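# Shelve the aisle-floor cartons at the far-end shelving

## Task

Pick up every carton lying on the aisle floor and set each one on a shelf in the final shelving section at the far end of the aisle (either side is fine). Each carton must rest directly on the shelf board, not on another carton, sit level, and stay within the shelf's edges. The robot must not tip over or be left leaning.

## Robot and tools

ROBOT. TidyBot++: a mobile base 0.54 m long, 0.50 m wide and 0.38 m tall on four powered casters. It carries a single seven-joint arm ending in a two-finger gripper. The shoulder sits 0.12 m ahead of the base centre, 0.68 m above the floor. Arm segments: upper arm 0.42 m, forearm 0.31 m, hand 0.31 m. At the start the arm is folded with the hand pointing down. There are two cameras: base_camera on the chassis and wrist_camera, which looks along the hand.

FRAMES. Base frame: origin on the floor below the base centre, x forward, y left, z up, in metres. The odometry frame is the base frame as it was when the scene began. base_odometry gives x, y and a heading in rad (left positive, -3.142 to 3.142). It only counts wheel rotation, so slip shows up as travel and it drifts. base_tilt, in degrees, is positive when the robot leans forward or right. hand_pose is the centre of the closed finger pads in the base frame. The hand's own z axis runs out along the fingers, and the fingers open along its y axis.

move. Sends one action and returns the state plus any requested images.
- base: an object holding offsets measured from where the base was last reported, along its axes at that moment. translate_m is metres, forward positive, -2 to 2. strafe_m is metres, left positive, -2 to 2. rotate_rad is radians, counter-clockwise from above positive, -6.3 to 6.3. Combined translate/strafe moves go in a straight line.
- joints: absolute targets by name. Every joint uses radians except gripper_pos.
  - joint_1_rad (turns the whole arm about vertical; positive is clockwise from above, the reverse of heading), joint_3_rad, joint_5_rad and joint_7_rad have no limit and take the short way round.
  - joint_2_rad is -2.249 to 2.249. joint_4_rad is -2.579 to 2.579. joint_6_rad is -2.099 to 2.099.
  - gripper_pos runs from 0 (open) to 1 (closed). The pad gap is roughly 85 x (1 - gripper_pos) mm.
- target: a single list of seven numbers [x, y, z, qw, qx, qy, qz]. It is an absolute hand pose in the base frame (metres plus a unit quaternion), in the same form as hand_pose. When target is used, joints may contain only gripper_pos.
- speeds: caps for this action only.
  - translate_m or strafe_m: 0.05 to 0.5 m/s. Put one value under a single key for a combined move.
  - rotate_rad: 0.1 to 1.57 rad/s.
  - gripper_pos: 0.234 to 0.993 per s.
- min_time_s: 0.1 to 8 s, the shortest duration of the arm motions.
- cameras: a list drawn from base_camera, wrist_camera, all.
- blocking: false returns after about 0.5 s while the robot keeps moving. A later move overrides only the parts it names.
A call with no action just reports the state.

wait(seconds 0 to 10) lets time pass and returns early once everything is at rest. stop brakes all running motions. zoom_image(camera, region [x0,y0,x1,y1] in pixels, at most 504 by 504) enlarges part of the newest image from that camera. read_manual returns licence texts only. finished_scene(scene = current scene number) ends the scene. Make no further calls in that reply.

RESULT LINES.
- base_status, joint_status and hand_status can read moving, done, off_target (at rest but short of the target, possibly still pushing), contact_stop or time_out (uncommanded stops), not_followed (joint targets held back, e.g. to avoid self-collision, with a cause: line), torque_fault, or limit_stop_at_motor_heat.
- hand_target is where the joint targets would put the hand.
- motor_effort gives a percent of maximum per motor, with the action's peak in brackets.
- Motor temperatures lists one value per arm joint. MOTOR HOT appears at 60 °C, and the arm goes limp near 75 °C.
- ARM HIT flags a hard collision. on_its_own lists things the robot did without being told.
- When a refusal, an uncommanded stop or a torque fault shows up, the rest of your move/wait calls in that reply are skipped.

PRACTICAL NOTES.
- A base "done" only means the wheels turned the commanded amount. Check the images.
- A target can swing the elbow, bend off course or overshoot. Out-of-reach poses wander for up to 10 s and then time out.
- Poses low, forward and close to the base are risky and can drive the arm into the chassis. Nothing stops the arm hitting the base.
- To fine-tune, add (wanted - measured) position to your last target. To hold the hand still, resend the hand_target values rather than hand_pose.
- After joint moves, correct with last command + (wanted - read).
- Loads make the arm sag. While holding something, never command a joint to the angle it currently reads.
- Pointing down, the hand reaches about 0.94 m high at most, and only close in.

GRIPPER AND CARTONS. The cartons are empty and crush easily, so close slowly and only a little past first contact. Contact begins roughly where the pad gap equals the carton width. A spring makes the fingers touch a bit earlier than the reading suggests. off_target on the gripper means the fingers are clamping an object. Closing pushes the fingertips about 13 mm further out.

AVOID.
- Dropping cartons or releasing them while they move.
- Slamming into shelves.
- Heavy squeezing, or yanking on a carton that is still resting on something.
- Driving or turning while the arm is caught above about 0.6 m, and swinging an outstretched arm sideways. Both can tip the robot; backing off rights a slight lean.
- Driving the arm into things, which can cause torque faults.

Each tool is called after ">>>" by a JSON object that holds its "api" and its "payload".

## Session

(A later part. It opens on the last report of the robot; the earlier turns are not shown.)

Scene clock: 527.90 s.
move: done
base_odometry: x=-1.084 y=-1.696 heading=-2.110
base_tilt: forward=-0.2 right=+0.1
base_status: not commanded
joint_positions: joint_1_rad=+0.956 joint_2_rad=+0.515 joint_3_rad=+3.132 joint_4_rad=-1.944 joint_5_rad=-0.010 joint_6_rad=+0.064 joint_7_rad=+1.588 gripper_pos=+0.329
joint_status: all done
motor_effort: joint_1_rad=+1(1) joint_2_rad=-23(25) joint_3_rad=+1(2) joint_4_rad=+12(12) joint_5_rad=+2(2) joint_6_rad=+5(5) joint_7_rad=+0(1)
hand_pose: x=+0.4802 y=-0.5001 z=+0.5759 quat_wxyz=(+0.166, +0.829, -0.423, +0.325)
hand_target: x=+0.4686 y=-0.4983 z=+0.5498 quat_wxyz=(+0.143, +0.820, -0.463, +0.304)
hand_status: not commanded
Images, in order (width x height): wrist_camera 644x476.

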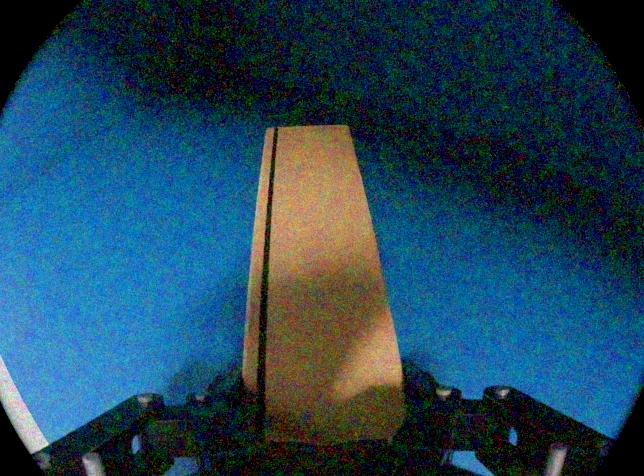

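>>> {"api": "move", "payload": {"joints": {"gripper_pos": 0.30}, "speeds": {"gripper_pos": 0.234}, "cameras": ["wrist_camera"]}}

>>> {"api": "move", "payload": {"joints": {"gripper_pos": 0.15}, "speeds": {"gripper_pos": 0.234}, "cameras": ["wrist_camera"]}}

Scene clock: 534.17 s.
move: done
base_odometry: x=-1.084 y=-1.696 heading=-2.110
base_tilt: forward=-0.2 right=+0.1
base_status: not commanded
joint_positions: joint_1_rad=+0.956 joint_2_rad=+0.519 joint_3_rad=+3.132 joint_4_rad=-1.944 joint_5_rad=-0.010 joint_6_rad=+0.064 joint_7_rad=+1.588 gripper_pos=+0.299
joint_status: all done
motor_effort: joint_1_rad=+0(1) joint_2_rad=-28(29) joint_3_rad=+1(2) joint_4_rad=+13(13) joint_5_rad=+1(2) joint_6_rad=+6(7) joint_7_rad=+0(1)
hand_pose: x=+0.4799 y=-0.4997 z=+0.5733 quat_wxyz=(+0.165, +0.830, -0.423, +0.323)
hand_target: x=+0.4686 y=-0.4983 z=+0.5498 quat_wxyz=(+0.143, +0.820, -0.463, +0.304)
hand_status: not commanded
Images, in order (width x height): wrist_camera 644x476.

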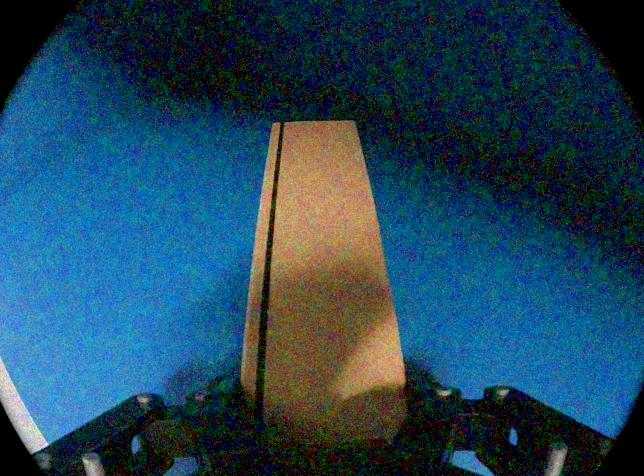

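Scene clock: 535.40 s.
move: done
base_odometry: x=-1.084 y=-1.696 heading=-2.110
base_tilt: forward=-0.2 right=+0.1
base_status: not commanded
joint_positions: joint_1_rad=+0.956 joint_2_rad=+0.519 joint_3_rad=+3.132 joint_4_rad=-1.944 joint_5_rad=-0.010 joint_6_rad=+0.064 joint_7_rad=+1.588 gripper_pos=+0.153
joint_status: all done
motor_effort: joint_1_rad=+1(1) joint_2_rad=-29(30) joint_3_rad=+0(1) joint_4_rad=+14(14) joint_5_rad=+1(2) joint_6_rad=+7(7) joint_7_rad=+0(1)
hand_pose: x=+0.4799 y=-0.4997 z=+0.5730 quat_wxyz=(+0.165, +0.830, -0.423, +0.323)
hand_target: x=+0.4686 y=-0.4983 z=+0.5498 quat_wxyz=(+0.143, +0.820, -0.463, +0.304)
hand_status: not commanded
Images, in order (width x height): wrist_camera 644x476.

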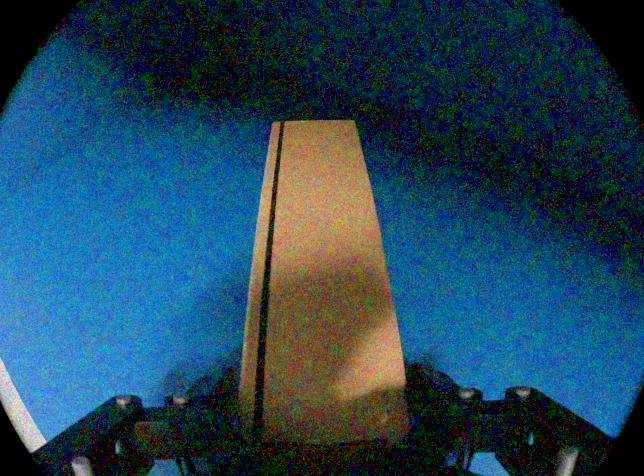

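>>> {"api": "move", "payload": {"joints": {"joint_2_rad": 0.20, "joint_4_rad": -2.09, "joint_6_rad": -0.10, "gripper_pos": 0.0}, "min_time_s": 2.5, "cameras": ["wrist_camera"]}}

>>> {"api": "move", "payload": {"joints": {"joint_2_rad": -0.2, "joint_4_rad": -2.45, "joint_6_rad": -0.25}, "min_time_s": 2.5, "cameras": ["wrist_camera"]}}

Scene clock: 548.17 s.
move: done
base_odometry: x=-1.084 y=-1.696 heading=-2.110
base_tilt: forward=-0.2 right=+0.1
base_status: not commanded
joint_positions: joint_1_rad=+0.956 joint_2_rad=+0.242 joint_3_rad=+3.132 joint_4_rad=-2.077 joint_5_rad=-0.010 joint_6_rad=-0.053 joint_7_rad=+1.588 gripper_pos=+0.001
joint_status: all done
motor_effort: joint_1_rad=+0(1) joint_2_rad=-22(31) joint_3_rad=+1(2) joint_4_rad=+16(16) joint_5_rad=+1(2) joint_6_rad=+6(8) joint_7_rad=-1(1)
hand_pose: x=+0.4402 y=-0.4437 z=+0.6532 quat_wxyz=(+0.171, +0.826, -0.420, +0.334)
hand_target: x=+0.4264 y=-0.4348 z=+0.6598 quat_wxyz=(+0.156, +0.812, -0.454, +0.332)
hand_status: not commanded
Images, in order (width x height): wrist_camera 644x476.

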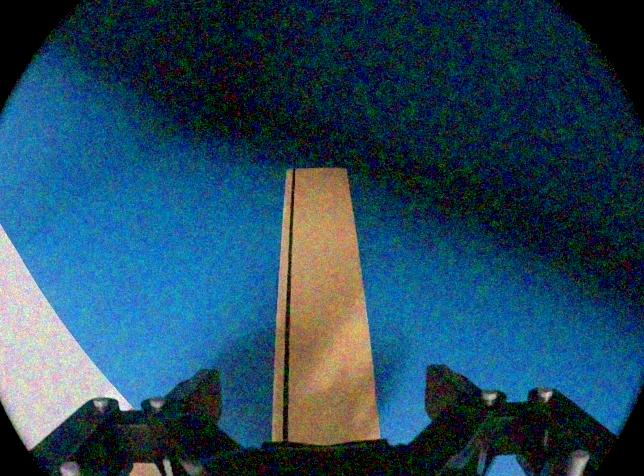

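Scene clock: 550.97 s.
move: done
base_odometry: x=-1.084 y=-1.696 heading=-2.110
base_tilt: forward=-0.2 right=+0.1
base_status: not commanded
joint_positions: joint_1_rad=+0.956 joint_2_rad=-0.171 joint_3_rad=+3.132 joint_4_rad=-2.440 joint_5_rad=-0.010 joint_6_rad=-0.204 joint_7_rad=+1.588 gripper_pos=+0.001
joint_status: all done
motor_effort: joint_1_rad=+0(1) joint_2_rad=-9(23) joint_3_rad=+1(2) joint_4_rad=+16(17) joint_5_rad=+2(2) joint_6_rad=+6(8) joint_7_rad=-1(1)
hand_pose: x=+0.3320 y=-0.2927 z=+0.6499 quat_wxyz=(+0.150, +0.843, -0.427, +0.291)
hand_target: x=+0.3215 y=-0.2820 z=+0.6473 quat_wxyz=(+0.135, +0.829, -0.461, +0.285)
hand_status: not commanded
Images, in order (width x height): wrist_camera 644x476.

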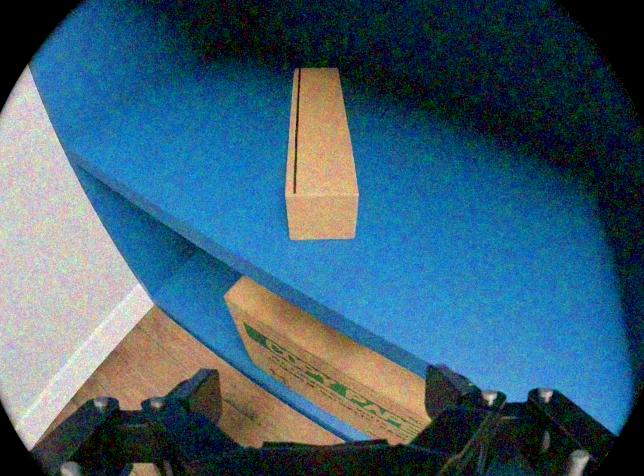

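>>> {"api": "move", "payload": {"base": {"strafe_m": -0.065}, "joints": {"joint_1_rad": 0.0, "joint_2_rad": -0.2, "joint_4_rad": -2.45, "joint_6_rad": -0.25}, "min_time_s": 2}}

>>> {"api": "move", "payload": {"base": {"translate_m": -1.56}, "joints": {"joint_2_rad": 1.38, "joint_4_rad": -1.911, "joint_6_rad": 0.95}, "min_time_s": 3}}

>>> {"api": "move", "payload": {"base": {"strafe_m": 0.364}, "cameras": ["all"]}}

>>> {"api": "zoom_image", "payload": {"camera": "base_camera", "region": [200, 100, 460, 300]}}

Scene clock: 565.80 s.
move: done
base_odometry: x=-1.140 y=-1.663 heading=-2.110
base_tilt: forward=-0.2 right=+0.1
base_status: done
joint_positions: joint_1_rad=+0.026 joint_2_rad=-0.177 joint_3_rad=+3.132 joint_4_rad=-2.442 joint_5_rad=-0.010 joint_6_rad=-0.207 joint_7_rad=+1.588 gripper_pos=+0.001
joint_status: all done
motor_effort: joint_1_rad=+0(3) joint_2_rad=-9(11) joint_3_rad=+1(2) joint_4_rad=+16(17) joint_5_rad=+1(2) joint_6_rad=+7(7) joint_7_rad=+0(1)
hand_pose: x=+0.4798 y=-0.0041 z=+0.6508 quat_wxyz=(+0.004, +0.944, -0.004, +0.329)
hand_target: x=+0.4660 y=+0.0111 z=+0.6473 quat_wxyz=(-0.015, +0.949, -0.016, +0.315)
hand_status: not commanded
pictures: none

Scene clock: 570.03 s.
move: done
base_odometry: x=-0.339 y=-0.324 heading=-2.110
base_tilt: forward=-0.2 right=+0.1
base_status: done
joint_positions: joint_1_rad=+0.026 joint_2_rad=+1.352 joint_3_rad=+3.132 joint_4_rad=-1.925 joint_5_rad=-0.010 joint_6_rad=+0.896 joint_7_rad=+1.588 gripper_pos=+0.001
joint_status: all done
motor_effort: joint_1_rad=+0(1) joint_2_rad=-33(36) joint_3_rad=+0(2) joint_4_rad=+3(15) joint_5_rad=+1(2) joint_6_rad=+7(9) joint_7_rad=+0(1)
hand_pose: x=+0.7017 y=-0.0105 z=+0.2362 quat_wxyz=(+0.006, +0.929, -0.009, +0.371)
hand_target: x=+0.7086 y=+0.0022 z=+0.2342 quat_wxyz=(-0.003, +0.921, -0.028, +0.389)
hand_status: not commanded
pictures: none

Scene clock: 572.03 s.
move: done
base_odometry: x=-0.026 y=-0.511 heading=-2.110
base_tilt: forward=-0.2 right=+0.1
base_status: done
joint_positions: joint_1_rad=+0.004 joint_2_rad=+1.352 joint_3_rad=+3.128 joint_4_rad=-1.924 joint_5_rad=-0.010 joint_6_rad=+0.897 joint_7_rad=+1.588 gripper_pos=+0.001
joint_status: not commanded
motor_effort: joint_1_rad=+0(4) joint_2_rad=-34(34) joint_3_rad=+0(2) joint_4_rad=+3(3) joint_5_rad=+1(2) joint_6_rad=+6(8) joint_7_rad=+0(1)
hand_pose: x=+0.7024 y=+0.0044 z=+0.2367 quat_wxyz=(+0.000, +0.928, +0.001, +0.372)
hand_target: x=+0.7086 y=+0.0022 z=+0.2342 quat_wxyz=(-0.003, +0.921, -0.028, +0.389)
hand_status: not commanded
pictures: base_camera, wrist_camera
Images, in order (width x height): base_camera 644x364, wrist_camera 644x476.

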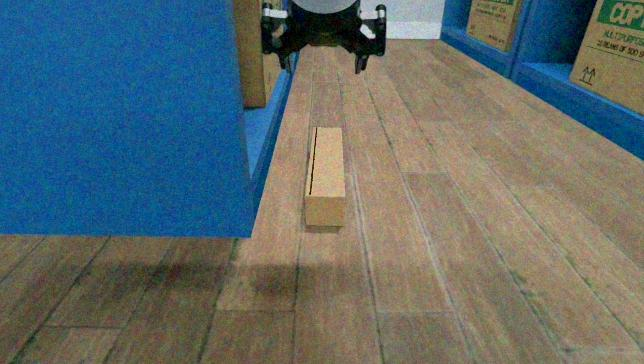

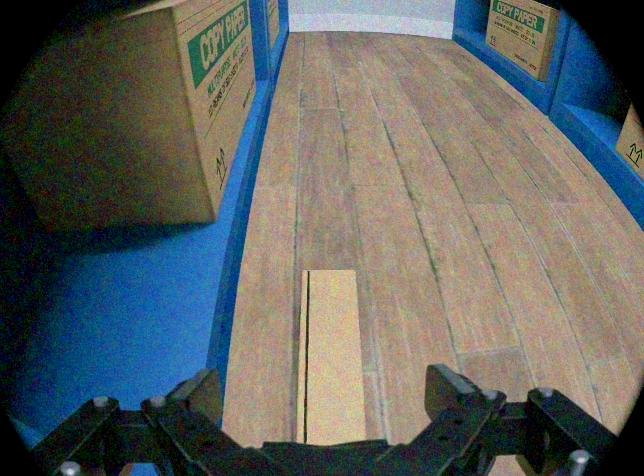

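Scaled by 1.938.

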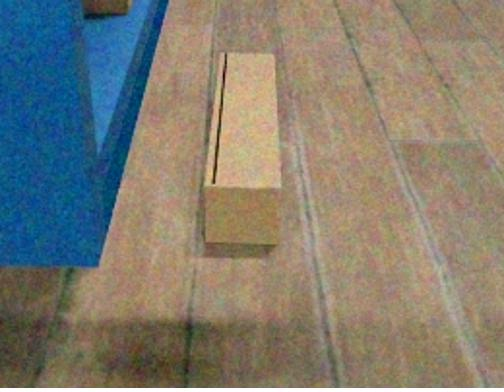

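>>> {"api": "move", "payload": {"base": {"translate_m": 0.052, "strafe_m": -0.008}, "joints": {"joint_2_rad": 1.70, "joint_4_rad": -1.6776, "joint_6_rad": 0.90}, "min_time_s": 2}}

>>> {"api": "move", "payload": {"joints": {"joint_2_rad": 1.80, "joint_4_rad": -1.55, "joint_6_rad": 0.88}, "min_time_s": 1.2, "cameras": ["all"]}}

Scene clock: 582.17 s.
move: done
base_odometry: x=-0.060 y=-0.552 heading=-2.110
base_tilt: forward=-0.2 right=+0.1
base_status: done
joint_positions: joint_1_rad=+0.004 joint_2_rad=+1.668 joint_3_rad=+3.128 joint_4_rad=-1.690 joint_5_rad=-0.010 joint_6_rad=+0.897 joint_7_rad=+1.588 gripper_pos=+0.001
joint_status: all done
motor_effort: joint_1_rad=+0(1) joint_2_rad=-33(35) joint_3_rad=+0(1) joint_4_rad=+1(4) joint_5_rad=+1(2) joint_6_rad=+6(8) joint_7_rad=-1(1)
hand_pose: x=+0.6661 y=+0.0042 z=+0.0923 quat_wxyz=(+0.000, +0.943, -0.001, +0.334)
hand_target: x=+0.6545 y=+0.0022 z=+0.0770 quat_wxyz=(-0.001, +0.945, -0.031, +0.326)
hand_status: not commanded
pictures: none

Scene clock: 583.67 s.
move: done
base_odometry: x=-0.060 y=-0.552 heading=-2.110
base_tilt: forward=-0.2 right=+0.1
base_status: not commanded
joint_positions: joint_1_rad=+0.004 joint_2_rad=+1.762 joint_3_rad=+3.128 joint_4_rad=-1.564 joint_5_rad=-0.010 joint_6_rad=+0.897 joint_7_rad=+1.588 gripper_pos=+0.001
joint_status: all done
motor_effort: joint_1_rad=+0(1) joint_2_rad=-32(35) joint_3_rad=+1(1) joint_4_rad=+2(2) joint_5_rad=+1(2) joint_6_rad=+6(7) joint_7_rad=-1(1)
hand_pose: x=+0.6779 y=+0.0037 z=+0.0572 quat_wxyz=(+0.000, +0.937, -0.002, +0.349)
hand_target: x=+0.6573 y=+0.0019 z=+0.0352 quat_wxyz=(-0.001, +0.944, -0.032, +0.329)
hand_status: not commanded
pictures: base_camera, wrist_camera
Images, in order (width x height): base_camera 644x364, wrist_camera 644x476.

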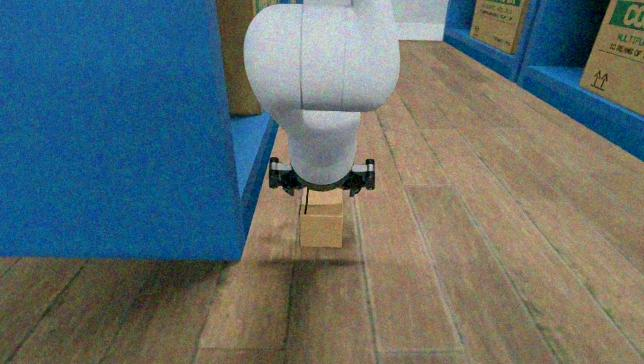

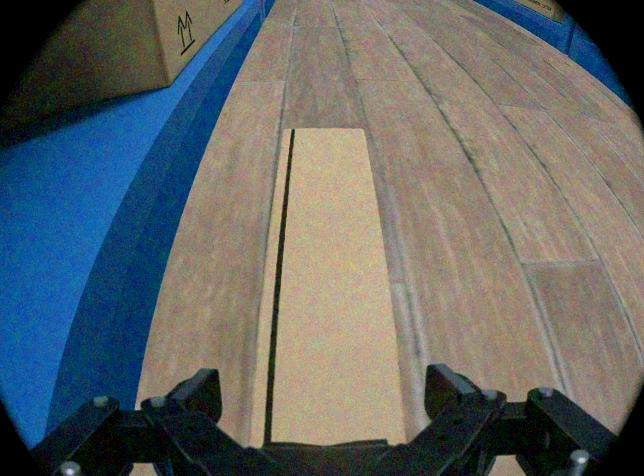

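>>> {"api": "move", "payload": {"joints": {"joint_2_rad": 1.855, "joint_4_rad": -1.483, "joint_6_rad": 0.97}, "min_time_s": 1.5}}

>>> {"api": "move", "payload": {"joints": {"gripper_pos": 0.29}, "speeds": {"gripper_pos": 0.234}, "cameras": ["all"]}}

>>> {"api": "zoom_image", "payload": {"camera": "base_camera", "region": [200, 120, 420, 280]}}

Scene clock: 592.43 s.
move: done
base_odometry: x=-0.060 y=-0.552 heading=-2.110
base_tilt: forward=-0.2 right=+0.1
base_status: not commanded
joint_positions: joint_1_rad=+0.004 joint_2_rad=+1.815 joint_3_rad=+3.128 joint_4_rad=-1.498 joint_5_rad=-0.010 joint_6_rad=+0.916 joint_7_rad=+1.588 gripper_pos=+0.001
joint_status: all done
motor_effort: joint_1_rad=+0(1) joint_2_rad=-32(34) joint_3_rad=+0(1) joint_4_rad=+3(3) joint_5_rad=+1(2) joint_6_rad=+6(8) joint_7_rad=-1(1)
hand_pose: x=+0.6844 y=+0.0034 z=+0.0415 quat_wxyz=(+0.001, +0.932, -0.002, +0.363)
hand_target: x=+0.6789 y=+0.0004 z=+0.0330 quat_wxyz=(-0.001, +0.926, -0.032, +0.377)
hand_status: not commanded
pictures: none

Scene clock: 594.27 s.
move: done
base_odometry: x=-0.060 y=-0.552 heading=-2.110
base_tilt: forward=-0.2 right=+0.1
base_status: not commanded
joint_positions: joint_1_rad=+0.004 joint_2_rad=+1.815 joint_3_rad=+3.128 joint_4_rad=-1.498 joint_5_rad=-0.010 joint_6_rad=+0.916 joint_7_rad=+1.588 gripper_pos=+0.292
joint_status: all done
motor_effort: joint_1_rad=+0(1) joint_2_rad=-33(34) joint_3_rad=+1(1) joint_4_rad=+3(3) joint_5_rad=+1(2) joint_6_rad=+6(8) joint_7_rad=+0(1)
hand_pose: x=+0.6844 y=+0.0034 z=+0.0415 quat_wxyz=(+0.001, +0.932, -0.002, +0.363)
hand_target: x=+0.6789 y=+0.0004 z=+0.0330 quat_wxyz=(-0.001, +0.926, -0.032, +0.377)
hand_status: not commanded
pictures: base_camera, wrist_camera
Images, in order (width x height): base_camera 644x364, wrist_camera 644x476.

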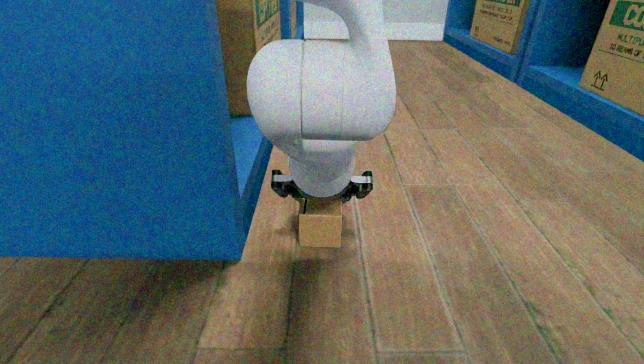

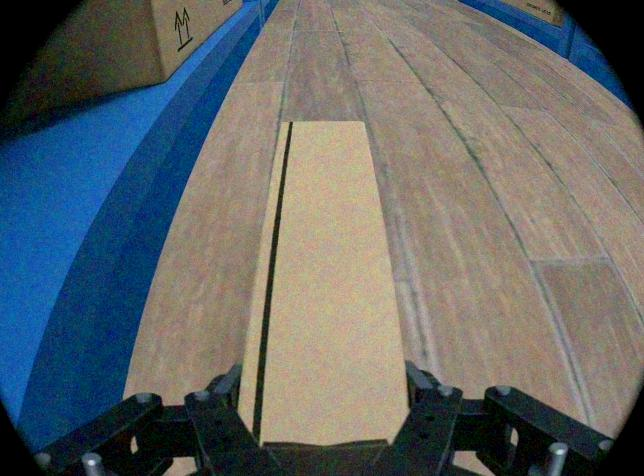

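Scaled by 2.291.

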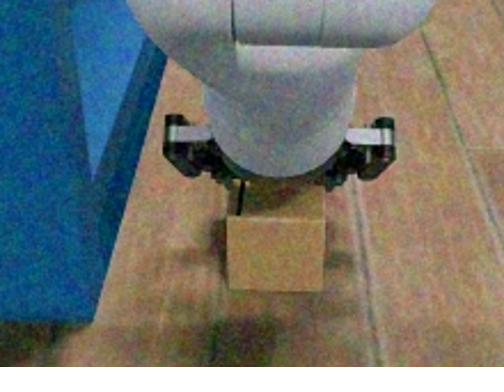

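>>> {"api": "move", "payload": {"joints": {"gripper_pos": 0.333}, "speeds": {"gripper_pos": 0.234}}}

>>> {"api": "move", "payload": {"joints": {"joint_2_rad": 1.62, "joint_4_rad": -1.66, "joint_6_rad": 0.93}, "min_time_s": 2, "cameras": ["all"]}}

Scene clock: 627.40 s.
move: done
base_odometry: x=-0.060 y=-0.552 heading=-2.110
base_tilt: forward=-0.1 right=+0.1
base_status: not commanded
joint_positions: joint_1_rad=+0.004 joint_2_rad=+1.815 joint_3_rad=+3.128 joint_4_rad=-1.498 joint_5_rad=-0.010 joint_6_rad=+0.916 joint_7_rad=+1.588 gripper_pos=+0.329
joint_status: all done
motor_effort: joint_1_rad=+0(1) joint_2_rad=-33(34) joint_3_rad=+0(1) joint_4_rad=+2(3) joint_5_rad=+1(2) joint_6_rad=+7(7) joint_7_rad=+0(1)
hand_pose: x=+0.6846 y=+0.0034 z=+0.0416 quat_wxyz=(+0.001, +0.931, -0.002, +0.364)
hand_target: x=+0.6789 y=+0.0004 z=+0.0330 quat_wxyz=(-0.001, +0.926, -0.032, +0.377)
hand_status: not commanded
pictures: none

Scene clock: 629.73 s.
move: done
base_odometry: x=-0.060 y=-0.552 heading=-2.110
base_tilt: forward=-0.2 right=+0.1
base_status: not commanded
joint_positions: joint_1_rad=+0.004 joint_2_rad=+1.676 joint_3_rad=+3.128 joint_4_rad=-1.648 joint_5_rad=-0.010 joint_6_rad=+0.920 joint_7_rad=+1.588 gripper_pos=+0.329
joint_status: all done
motor_effort: joint_1_rad=+0(1) joint_2_rad=-34(35) joint_3_rad=+0(1) joint_4_rad=+2(4) joint_5_rad=+1(2) joint_6_rad=+7(8) joint_7_rad=+0(1)
hand_pose: x=+0.6895 y=+0.0038 z=+0.0981 quat_wxyz=(+0.000, +0.933, -0.001, +0.360)
hand_target: x=+0.7172 y=+0.0018 z=+0.1312 quat_wxyz=(-0.003, +0.922, -0.031, +0.385)
hand_status: not commanded
pictures: base_camera, wrist_camera
Images, in order (width x height): base_camera 644x364, wrist_camera 644x476.

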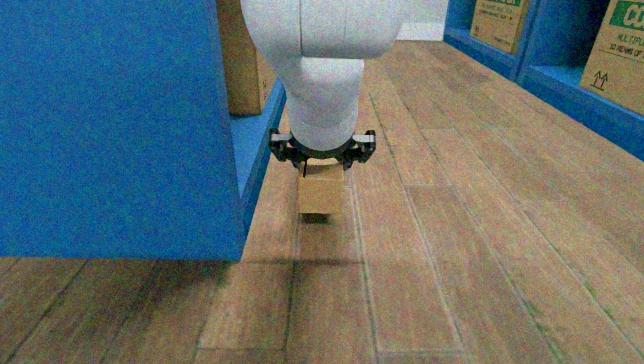

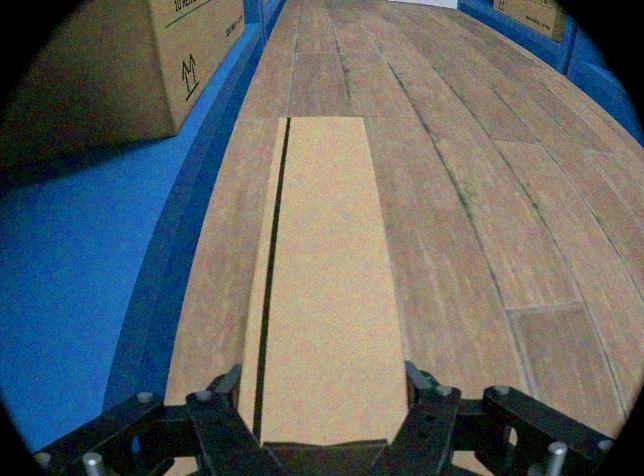

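>>> {"api": "move", "payload": {"base": {"strafe_m": -0.285}, "speeds": {"strafe_m": 0.3}}}

>>> {"api": "move", "payload": {"base": {"translate_m": 1.507}, "speeds": {"translate_m": 0.35}, "joints": {"joint_1_rad": 0.0, "joint_2_rad": -0.09, "joint_4_rad": -2.223, "joint_6_rad": -0.25}, "min_time_s": 5, "cameras": ["all"]}}

Scene clock: 638.23 s.
move: done
base_odometry: x=-0.304 y=-0.406 heading=-2.110
base_tilt: forward=-0.2 right=+0.1
base_status: done
joint_positions: joint_1_rad=+0.005 joint_2_rad=+1.676 joint_3_rad=+3.128 joint_4_rad=-1.649 joint_5_rad=-0.011 joint_6_rad=+0.920 joint_7_rad=+1.588 gripper_pos=+0.329
joint_status: not commanded
motor_effort: joint_1_rad=+0(5) joint_2_rad=-34(35) joint_3_rad=+0(3) joint_4_rad=+2(3) joint_5_rad=+1(2) joint_6_rad=+6(8) joint_7_rad=+0(1)
hand_pose: x=+0.6891 y=+0.0031 z=+0.0980 quat_wxyz=(+0.001, +0.933, -0.002, +0.360)
hand_target: x=+0.7172 y=+0.0018 z=+0.1312 quat_wxyz=(-0.003, +0.922, -0.031, +0.385)
hand_status: not commanded
pictures: none

Scene clock: 643.60 s.
move: done
base_odometry: x=-1.078 y=-1.699 heading=-2.110
base_tilt: forward=-0.2 right=+0.1
base_status: done
joint_positions: joint_1_rad=+0.005 joint_2_rad=-0.053 joint_3_rad=+3.128 joint_4_rad=-2.212 joint_5_rad=-0.011 joint_6_rad=-0.205 joint_7_rad=+1.588 gripper_pos=+0.329
joint_status: all done
motor_effort: joint_1_rad=+1(2) joint_2_rad=-15(39) joint_3_rad=+1(2) joint_4_rad=+17(18) joint_5_rad=+1(2) joint_6_rad=+8(9) joint_7_rad=+0(1)
hand_pose: x=+0.5765 y=+0.0062 z=+0.7056 quat_wxyz=(-0.001, +0.925, +0.008, +0.379)
hand_target: x=+0.5609 y=+0.0133 z=+0.7074 quat_wxyz=(-0.018, +0.929, -0.016, +0.370)
hand_status: not commanded
pictures: base_camera, wrist_camera
Images, in order (width x height): base_camera 644x364, wrist_camera 644x476.

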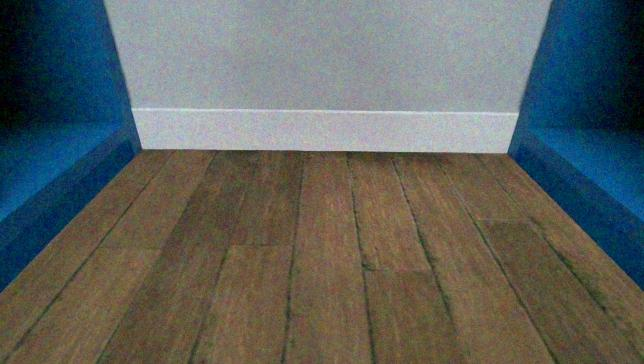

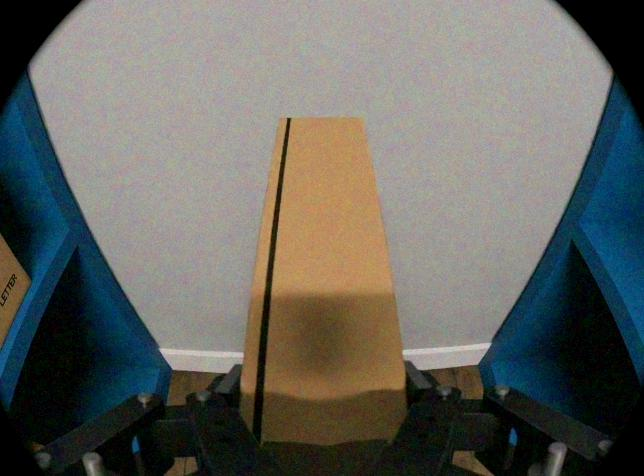

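>>> {"api": "move", "payload": {"joints": {"joint_1_rad": 0.98}, "min_time_s": 3, "cameras": ["wrist_camera"]}}

>>> {"api": "move", "payload": {"base": {"translate_m": 0.17}, "speeds": {"translate_m": 0.2}, "cameras": ["all"]}}

Scene clock: 652.67 s.
move: done
base_odometry: x=-1.078 y=-1.699 heading=-2.110
base_tilt: forward=-0.2 right=+0.1
base_status: not commanded
joint_positions: joint_1_rad=+0.956 joint_2_rad=-0.053 joint_3_rad=+3.128 joint_4_rad=-2.212 joint_5_rad=-0.011 joint_6_rad=-0.206 joint_7_rad=+1.588 gripper_pos=+0.329
joint_status: all done
motor_effort: joint_1_rad=+0(2) joint_2_rad=-14(16) joint_3_rad=+1(2) joint_4_rad=+17(18) joint_5_rad=+0(2) joint_6_rad=+7(9) joint_7_rad=-1(1)
hand_pose: x=+0.3894 y=-0.3687 z=+0.7053 quat_wxyz=(+0.172, +0.826, -0.417, +0.337)
hand_target: x=+0.3762 y=-0.3596 z=+0.7074 quat_wxyz=(+0.158, +0.812, -0.451, +0.335)
hand_status: not commanded
Images, in order (width x height): wrist_camera 644x476.

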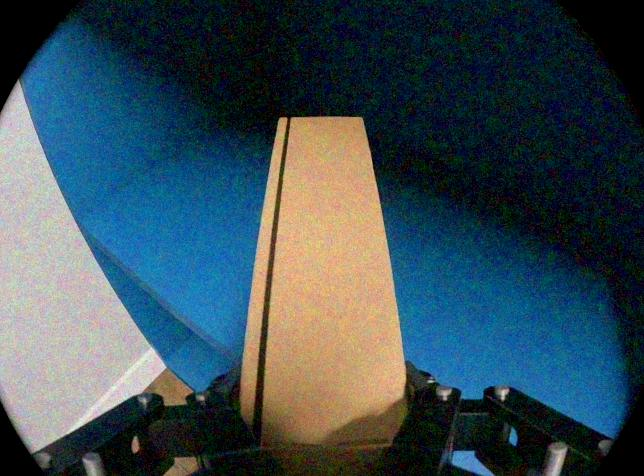

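Scene clock: 654.27 s.
move: done
base_odometry: x=-1.165 y=-1.845 heading=-2.110
base_tilt: forward=-0.2 right=+0.1
base_status: done
joint_positions: joint_1_rad=+0.960 joint_2_rad=-0.057 joint_3_rad=+3.128 joint_4_rad=-2.215 joint_5_rad=-0.011 joint_6_rad=-0.208 joint_7_rad=+1.588 gripper_pos=+0.329
joint_status: not commanded
motor_effort: joint_1_rad=+0(2) joint_2_rad=-14(17) joint_3_rad=+1(3) joint_4_rad=+18(18) joint_5_rad=+1(2) joint_6_rad=+8(9) joint_7_rad=-1(1)
hand_pose: x=+0.3871 y=-0.3682 z=+0.7052 quat_wxyz=(+0.173, +0.826, -0.419, +0.336)
hand_target: x=+0.3762 y=-0.3596 z=+0.7074 quat_wxyz=(+0.158, +0.812, -0.451, +0.335)
hand_status: not commanded
pictures: base_camera, wrist_camera
Images, in order (width x height): base_camera 644x364, wrist_camera 644x476.

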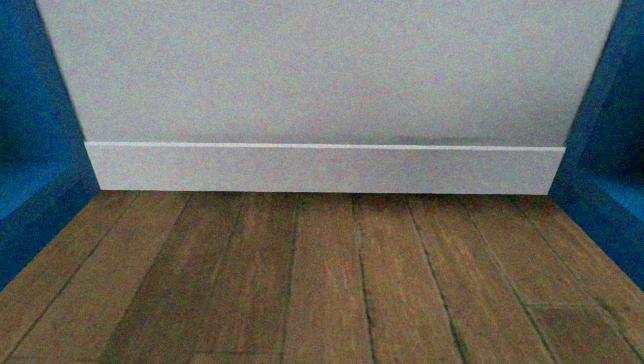

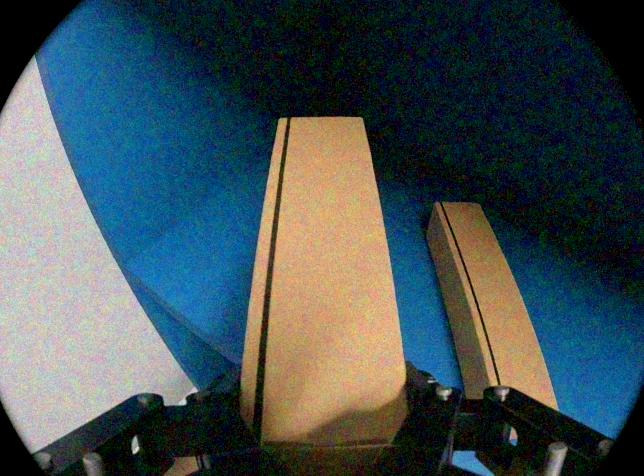

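>>> {"api": "move", "payload": {"joints": {"joint_2_rad": 0.525, "joint_4_rad": -1.769, "joint_6_rad": -0.141}, "min_time_s": 3, "cameras": ["wrist_camera"]}}

Scene clock: 666.60 s.
move: done
base_odometry: x=-1.165 y=-1.845 heading=-2.110
base_tilt: forward=-0.2 right=+0.1
base_status: not commanded
joint_positions: joint_1_rad=+0.960 joint_2_rad=+0.498 joint_3_rad=+3.128 joint_4_rad=-1.798 joint_5_rad=-0.011 joint_6_rad=-0.197 joint_7_rad=+1.588 gripper_pos=+0.329
joint_status: all done
motor_effort: joint_1_rad=+0(1) joint_2_rad=-31(32) joint_3_rad=+0(2) joint_4_rad=+15(19) joint_5_rad=+1(2) joint_6_rad=+7(9) joint_7_rad=+0(1)
hand_pose: x=+0.4855 y=-0.5055 z=+0.5952 quat_wxyz=(+0.143, +0.844, -0.431, +0.285)
hand_target: x=+0.4927 y=-0.5300 z=+0.6014 quat_wxyz=(+0.144, +0.818, -0.460, +0.315)
hand_status: not commanded
Images, in order (width x height): wrist_camera 644x476.

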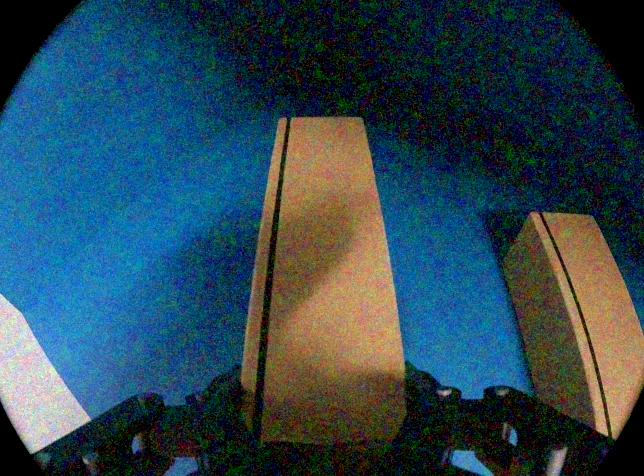

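>>> {"api": "move", "payload": {"joints": {"joint_6_rad": -0.035}, "min_time_s": 1.5, "cameras": ["wrist_camera"]}}

Scene clock: 673.90 s.
move: done
base_odometry: x=-1.165 y=-1.845 heading=-2.110
base_tilt: forward=-0.2 right=+0.1
base_status: not commanded
joint_positions: joint_1_rad=+0.960 joint_2_rad=+0.498 joint_3_rad=+3.128 joint_4_rad=-1.798 joint_5_rad=-0.011 joint_6_rad=-0.094 joint_7_rad=+1.588 gripper_pos=+0.329
joint_status: all done
motor_effort: joint_1_rad=+0(1) joint_2_rad=-31(31) joint_3_rad=+1(1) joint_4_rad=+16(16) joint_5_rad=+0(2) joint_6_rad=+7(8) joint_7_rad=+0(1)
hand_pose: x=+0.4993 y=-0.5255 z=+0.6157 quat_wxyz=(+0.165, +0.829, -0.423, +0.328)
hand_target: x=+0.5051 y=-0.5505 z=+0.6240 quat_wxyz=(+0.168, +0.800, -0.451, +0.358)
hand_status: not commanded
Images, in order (width x height): wrist_camera 644x476.

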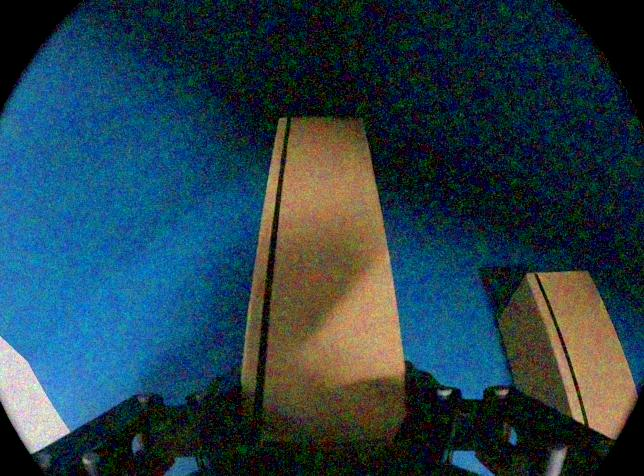

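>>> {"api": "move", "payload": {"joints": {"joint_2_rad": 0.5775, "joint_4_rad": -1.85, "joint_6_rad": 0.053}, "min_time_s": 1.5, "cameras": ["wrist_camera"]}}

Scene clock: 682.43 s.
move: done
base_odometry: x=-1.165 y=-1.845 heading=-2.110
base_tilt: forward=-0.2 right=+0.1
base_status: not commanded
joint_positions: joint_1_rad=+0.960 joint_2_rad=+0.544 joint_3_rad=+3.128 joint_4_rad=-1.840 joint_5_rad=-0.011 joint_6_rad=-0.006 joint_7_rad=+1.588 gripper_pos=+0.329
joint_status: all done
motor_effort: joint_1_rad=-1(1) joint_2_rad=-31(32) joint_3_rad=+1(1) joint_4_rad=+15(17) joint_5_rad=+1(2) joint_6_rad=+7(8) joint_7_rad=+0(1)
hand_pose: x=+0.4975 y=-0.5235 z=+0.5859 quat_wxyz=(+0.165, +0.828, -0.423, +0.327)
hand_target: x=+0.4925 y=-0.5338 z=+0.5729 quat_wxyz=(+0.160, +0.807, -0.456, +0.338)
hand_status: not commanded
Images, in order (width x height): wrist_camera 644x476.

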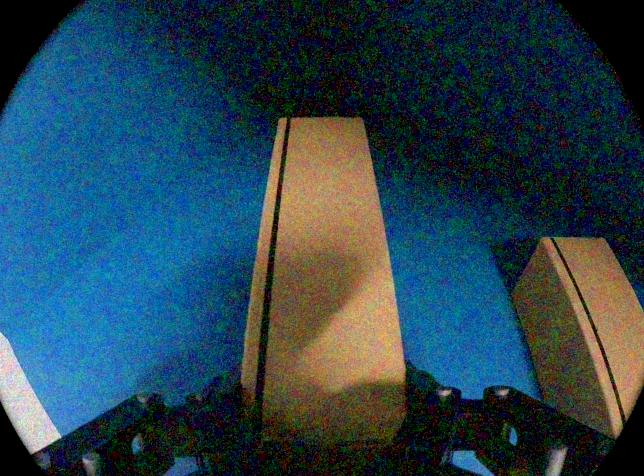

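>>> {"api": "move", "payload": {"joints": {"joint_2_rad": 0.59, "joint_4_rad": -1.858, "joint_6_rad": 0.072}, "min_time_s": 0.8, "cameras": ["wrist_camera"]}}

>>> {"api": "move", "payload": {"joints": {"joint_2_rad": 0.602, "joint_4_rad": -1.866, "joint_6_rad": 0.091}, "min_time_s": 0.8, "cameras": ["wrist_camera"]}}

Scene clock: 688.33 s.
move: done
base_odometry: x=-1.165 y=-1.845 heading=-2.110
base_tilt: forward=-0.2 right=+0.1
base_status: not commanded
joint_positions: joint_1_rad=+0.960 joint_2_rad=+0.555 joint_3_rad=+3.128 joint_4_rad=-1.847 joint_5_rad=-0.011 joint_6_rad=+0.013 joint_7_rad=+1.588 gripper_pos=+0.329
joint_status: all done
motor_effort: joint_1_rad=+0(1) joint_2_rad=-30(33) joint_3_rad=+1(1) joint_4_rad=+15(16) joint_5_rad=+1(2) joint_6_rad=+8(9) joint_7_rad=+0(1)
hand_pose: x=+0.4976 y=-0.5238 z=+0.5801 quat_wxyz=(+0.166, +0.828, -0.423, +0.328)
hand_target: x=+0.4918 y=-0.5332 z=+0.5655 quat_wxyz=(+0.160, +0.808, -0.456, +0.338)
hand_status: not commanded
Images, in order (width x height): wrist_camera 644x476.

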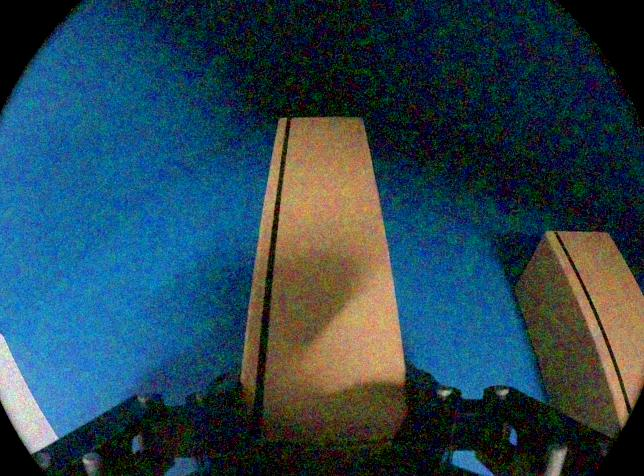

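Scene clock: 689.43 s.
move: done
base_odometry: x=-1.165 y=-1.845 heading=-2.110
base_tilt: forward=-0.2 right=+0.1
base_status: not commanded
joint_positions: joint_1_rad=+0.960 joint_2_rad=+0.566 joint_3_rad=+3.128 joint_4_rad=-1.854 joint_5_rad=-0.011 joint_6_rad=+0.033 joint_7_rad=+1.588 gripper_pos=+0.329
joint_status: all done
motor_effort: joint_1_rad=+1(1) joint_2_rad=-31(33) joint_3_rad=+1(1) joint_4_rad=+15(16) joint_5_rad=+1(2) joint_6_rad=+6(8) joint_7_rad=+0(1)
hand_pose: x=+0.4976 y=-0.5239 z=+0.5743 quat_wxyz=(+0.166, +0.828, -0.423, +0.329)
hand_target: x=+0.4911 y=-0.5326 z=+0.5585 quat_wxyz=(+0.160, +0.808, -0.457, +0.337)
hand_status: not commanded
Images, in order (width x height): wrist_camera 644x476.

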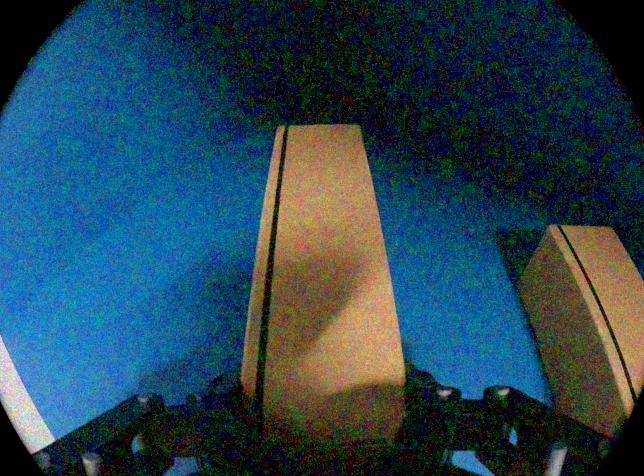

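>>> {"api": "move", "payload": {"joints": {"gripper_pos": 0.30}, "speeds": {"gripper_pos": 0.234}, "cameras": ["wrist_camera"]}}

>>> {"api": "move", "payload": {"joints": {"gripper_pos": 0.1}, "speeds": {"gripper_pos": 0.234}, "cameras": ["wrist_camera"]}}

>>> {"api": "move", "payload": {"joints": {"joint_2_rad": 0.23, "joint_4_rad": -2.05, "joint_6_rad": -0.08}, "min_time_s": 2.5, "cameras": ["wrist_camera"]}}

>>> {"api": "move", "payload": {"joints": {"joint_2_rad": -0.2, "joint_4_rad": -2.45, "joint_6_rad": -0.25}, "min_time_s": 2.5, "cameras": ["all"]}}

Scene clock: 695.80 s.
move: done
base_odometry: x=-1.165 y=-1.845 heading=-2.110
base_tilt: forward=-0.2 right=+0.1
base_status: not commanded
joint_positions: joint_1_rad=+0.960 joint_2_rad=+0.566 joint_3_rad=+3.128 joint_4_rad=-1.854 joint_5_rad=-0.011 joint_6_rad=+0.034 joint_7_rad=+1.588 gripper_pos=+0.300
joint_status: all done
motor_effort: joint_1_rad=+0(1) joint_2_rad=-31(32) joint_3_rad=+0(2) joint_4_rad=+15(15) joint_5_rad=+1(2) joint_6_rad=+7(8) joint_7_rad=-1(1)
hand_pose: x=+0.4977 y=-0.5241 z=+0.5745 quat_wxyz=(+0.166, +0.828, -0.423, +0.329)
hand_target: x=+0.4911 y=-0.5326 z=+0.5585 quat_wxyz=(+0.160, +0.808, -0.457, +0.337)
hand_status: not commanded
Images, in order (width x height): wrist_camera 644x476.

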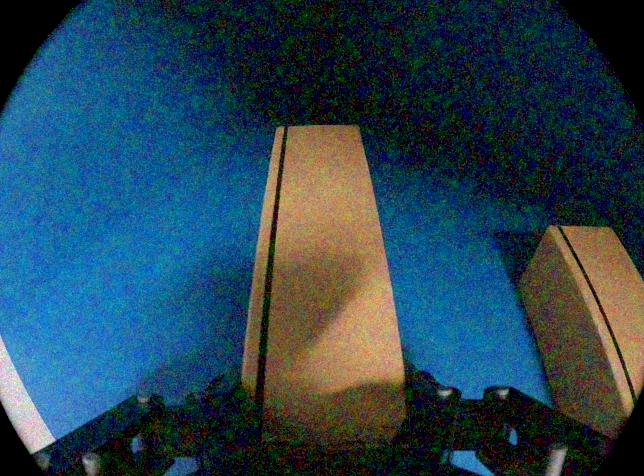

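Scene clock: 697.23 s.
move: done
base_odometry: x=-1.165 y=-1.845 heading=-2.110
base_tilt: forward=-0.2 right=+0.1
base_status: not commanded
joint_positions: joint_1_rad=+0.960 joint_2_rad=+0.566 joint_3_rad=+3.128 joint_4_rad=-1.854 joint_5_rad=-0.011 joint_6_rad=+0.036 joint_7_rad=+1.588 gripper_pos=+0.102
joint_status: all done
motor_effort: joint_1_rad=+0(1) joint_2_rad=-30(32) joint_3_rad=+1(1) joint_4_rad=+14(15) joint_5_rad=+1(2) joint_6_rad=+6(8) joint_7_rad=+0(1)
hand_pose: x=+0.4980 y=-0.5244 z=+0.5749 quat_wxyz=(+0.167, +0.827, -0.423, +0.330)
hand_target: x=+0.4911 y=-0.5326 z=+0.5585 quat_wxyz=(+0.160, +0.808, -0.457, +0.337)
hand_status: not commanded
Images, in order (width x height): wrist_camera 644x476.

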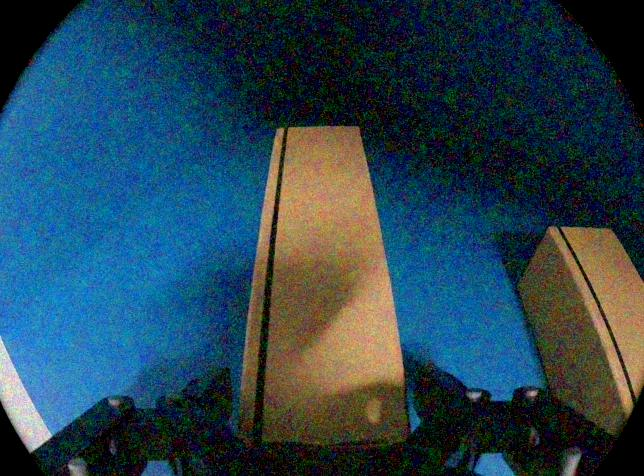

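Scene clock: 700.07 s.
move: done
base_odometry: x=-1.165 y=-1.845 heading=-2.110
base_tilt: forward=-0.2 right=+0.1
base_status: not commanded
joint_positions: joint_1_rad=+0.960 joint_2_rad=+0.272 joint_3_rad=+3.128 joint_4_rad=-2.037 joint_5_rad=-0.011 joint_6_rad=-0.033 joint_7_rad=+1.588 gripper_pos=+0.102
joint_status: all done
motor_effort: joint_1_rad=+0(1) joint_2_rad=-23(32) joint_3_rad=+0(1) joint_4_rad=+16(16) joint_5_rad=+1(2) joint_6_rad=+7(8) joint_7_rad=+0(1)
hand_pose: x=+0.4526 y=-0.4604 z=+0.6584 quat_wxyz=(+0.177, +0.821, -0.418, +0.347)
hand_target: x=+0.4382 y=-0.4522 z=+0.6659 quat_wxyz=(+0.163, +0.807, -0.452, +0.345)
hand_status: not commanded
Images, in order (width x height): wrist_camera 644x476.

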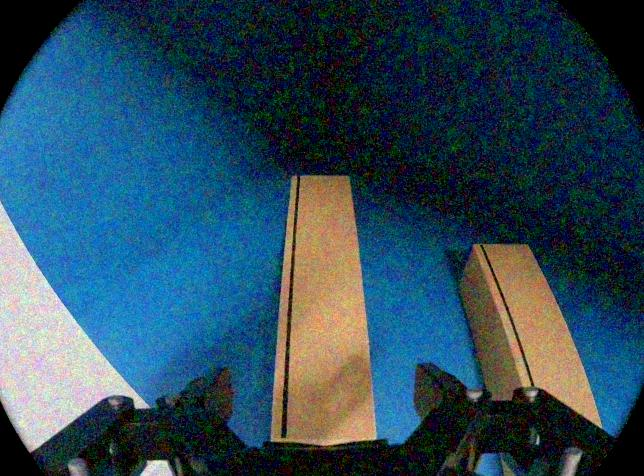

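Scene clock: 702.87 s.
move: done
base_odometry: x=-1.165 y=-1.845 heading=-2.110
base_tilt: forward=-0.2 right=+0.1
base_status: not commanded
joint_positions: joint_1_rad=+0.960 joint_2_rad=-0.171 joint_3_rad=+3.128 joint_4_rad=-2.440 joint_5_rad=-0.011 joint_6_rad=-0.205 joint_7_rad=+1.588 gripper_pos=+0.102
joint_status: all done
motor_effort: joint_1_rad=+0(1) joint_2_rad=-9(25) joint_3_rad=+1(2) joint_4_rad=+16(18) joint_5_rad=+1(2) joint_6_rad=+6(8) joint_7_rad=+0(1)
hand_pose: x=+0.3321 y=-0.2922 z=+0.6497 quat_wxyz=(+0.150, +0.843, -0.427, +0.291)
hand_target: x=+0.3215 y=-0.2820 z=+0.6473 quat_wxyz=(+0.135, +0.829, -0.461, +0.285)
hand_status: not commanded
pictures: base_camera, wrist_camera
Images, in order (width x height): base_camera 644x364, wrist_camera 644x476.

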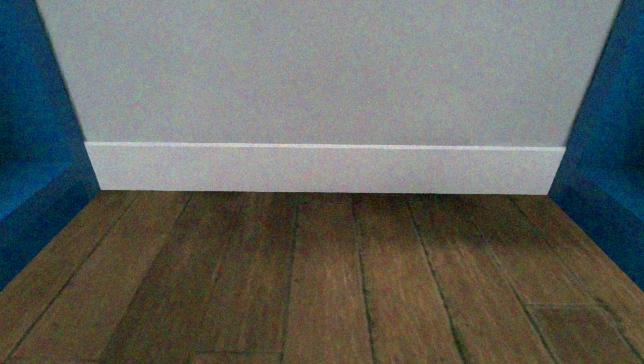

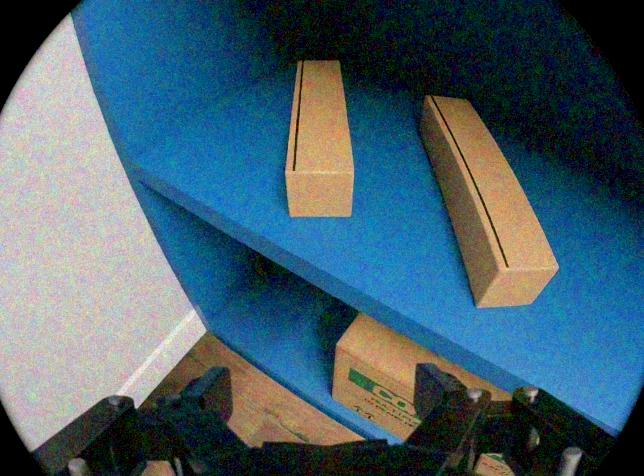

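>>> {"api": "finished_scene", "payload": {"scene": 1}}

The scene is finished: the task was done.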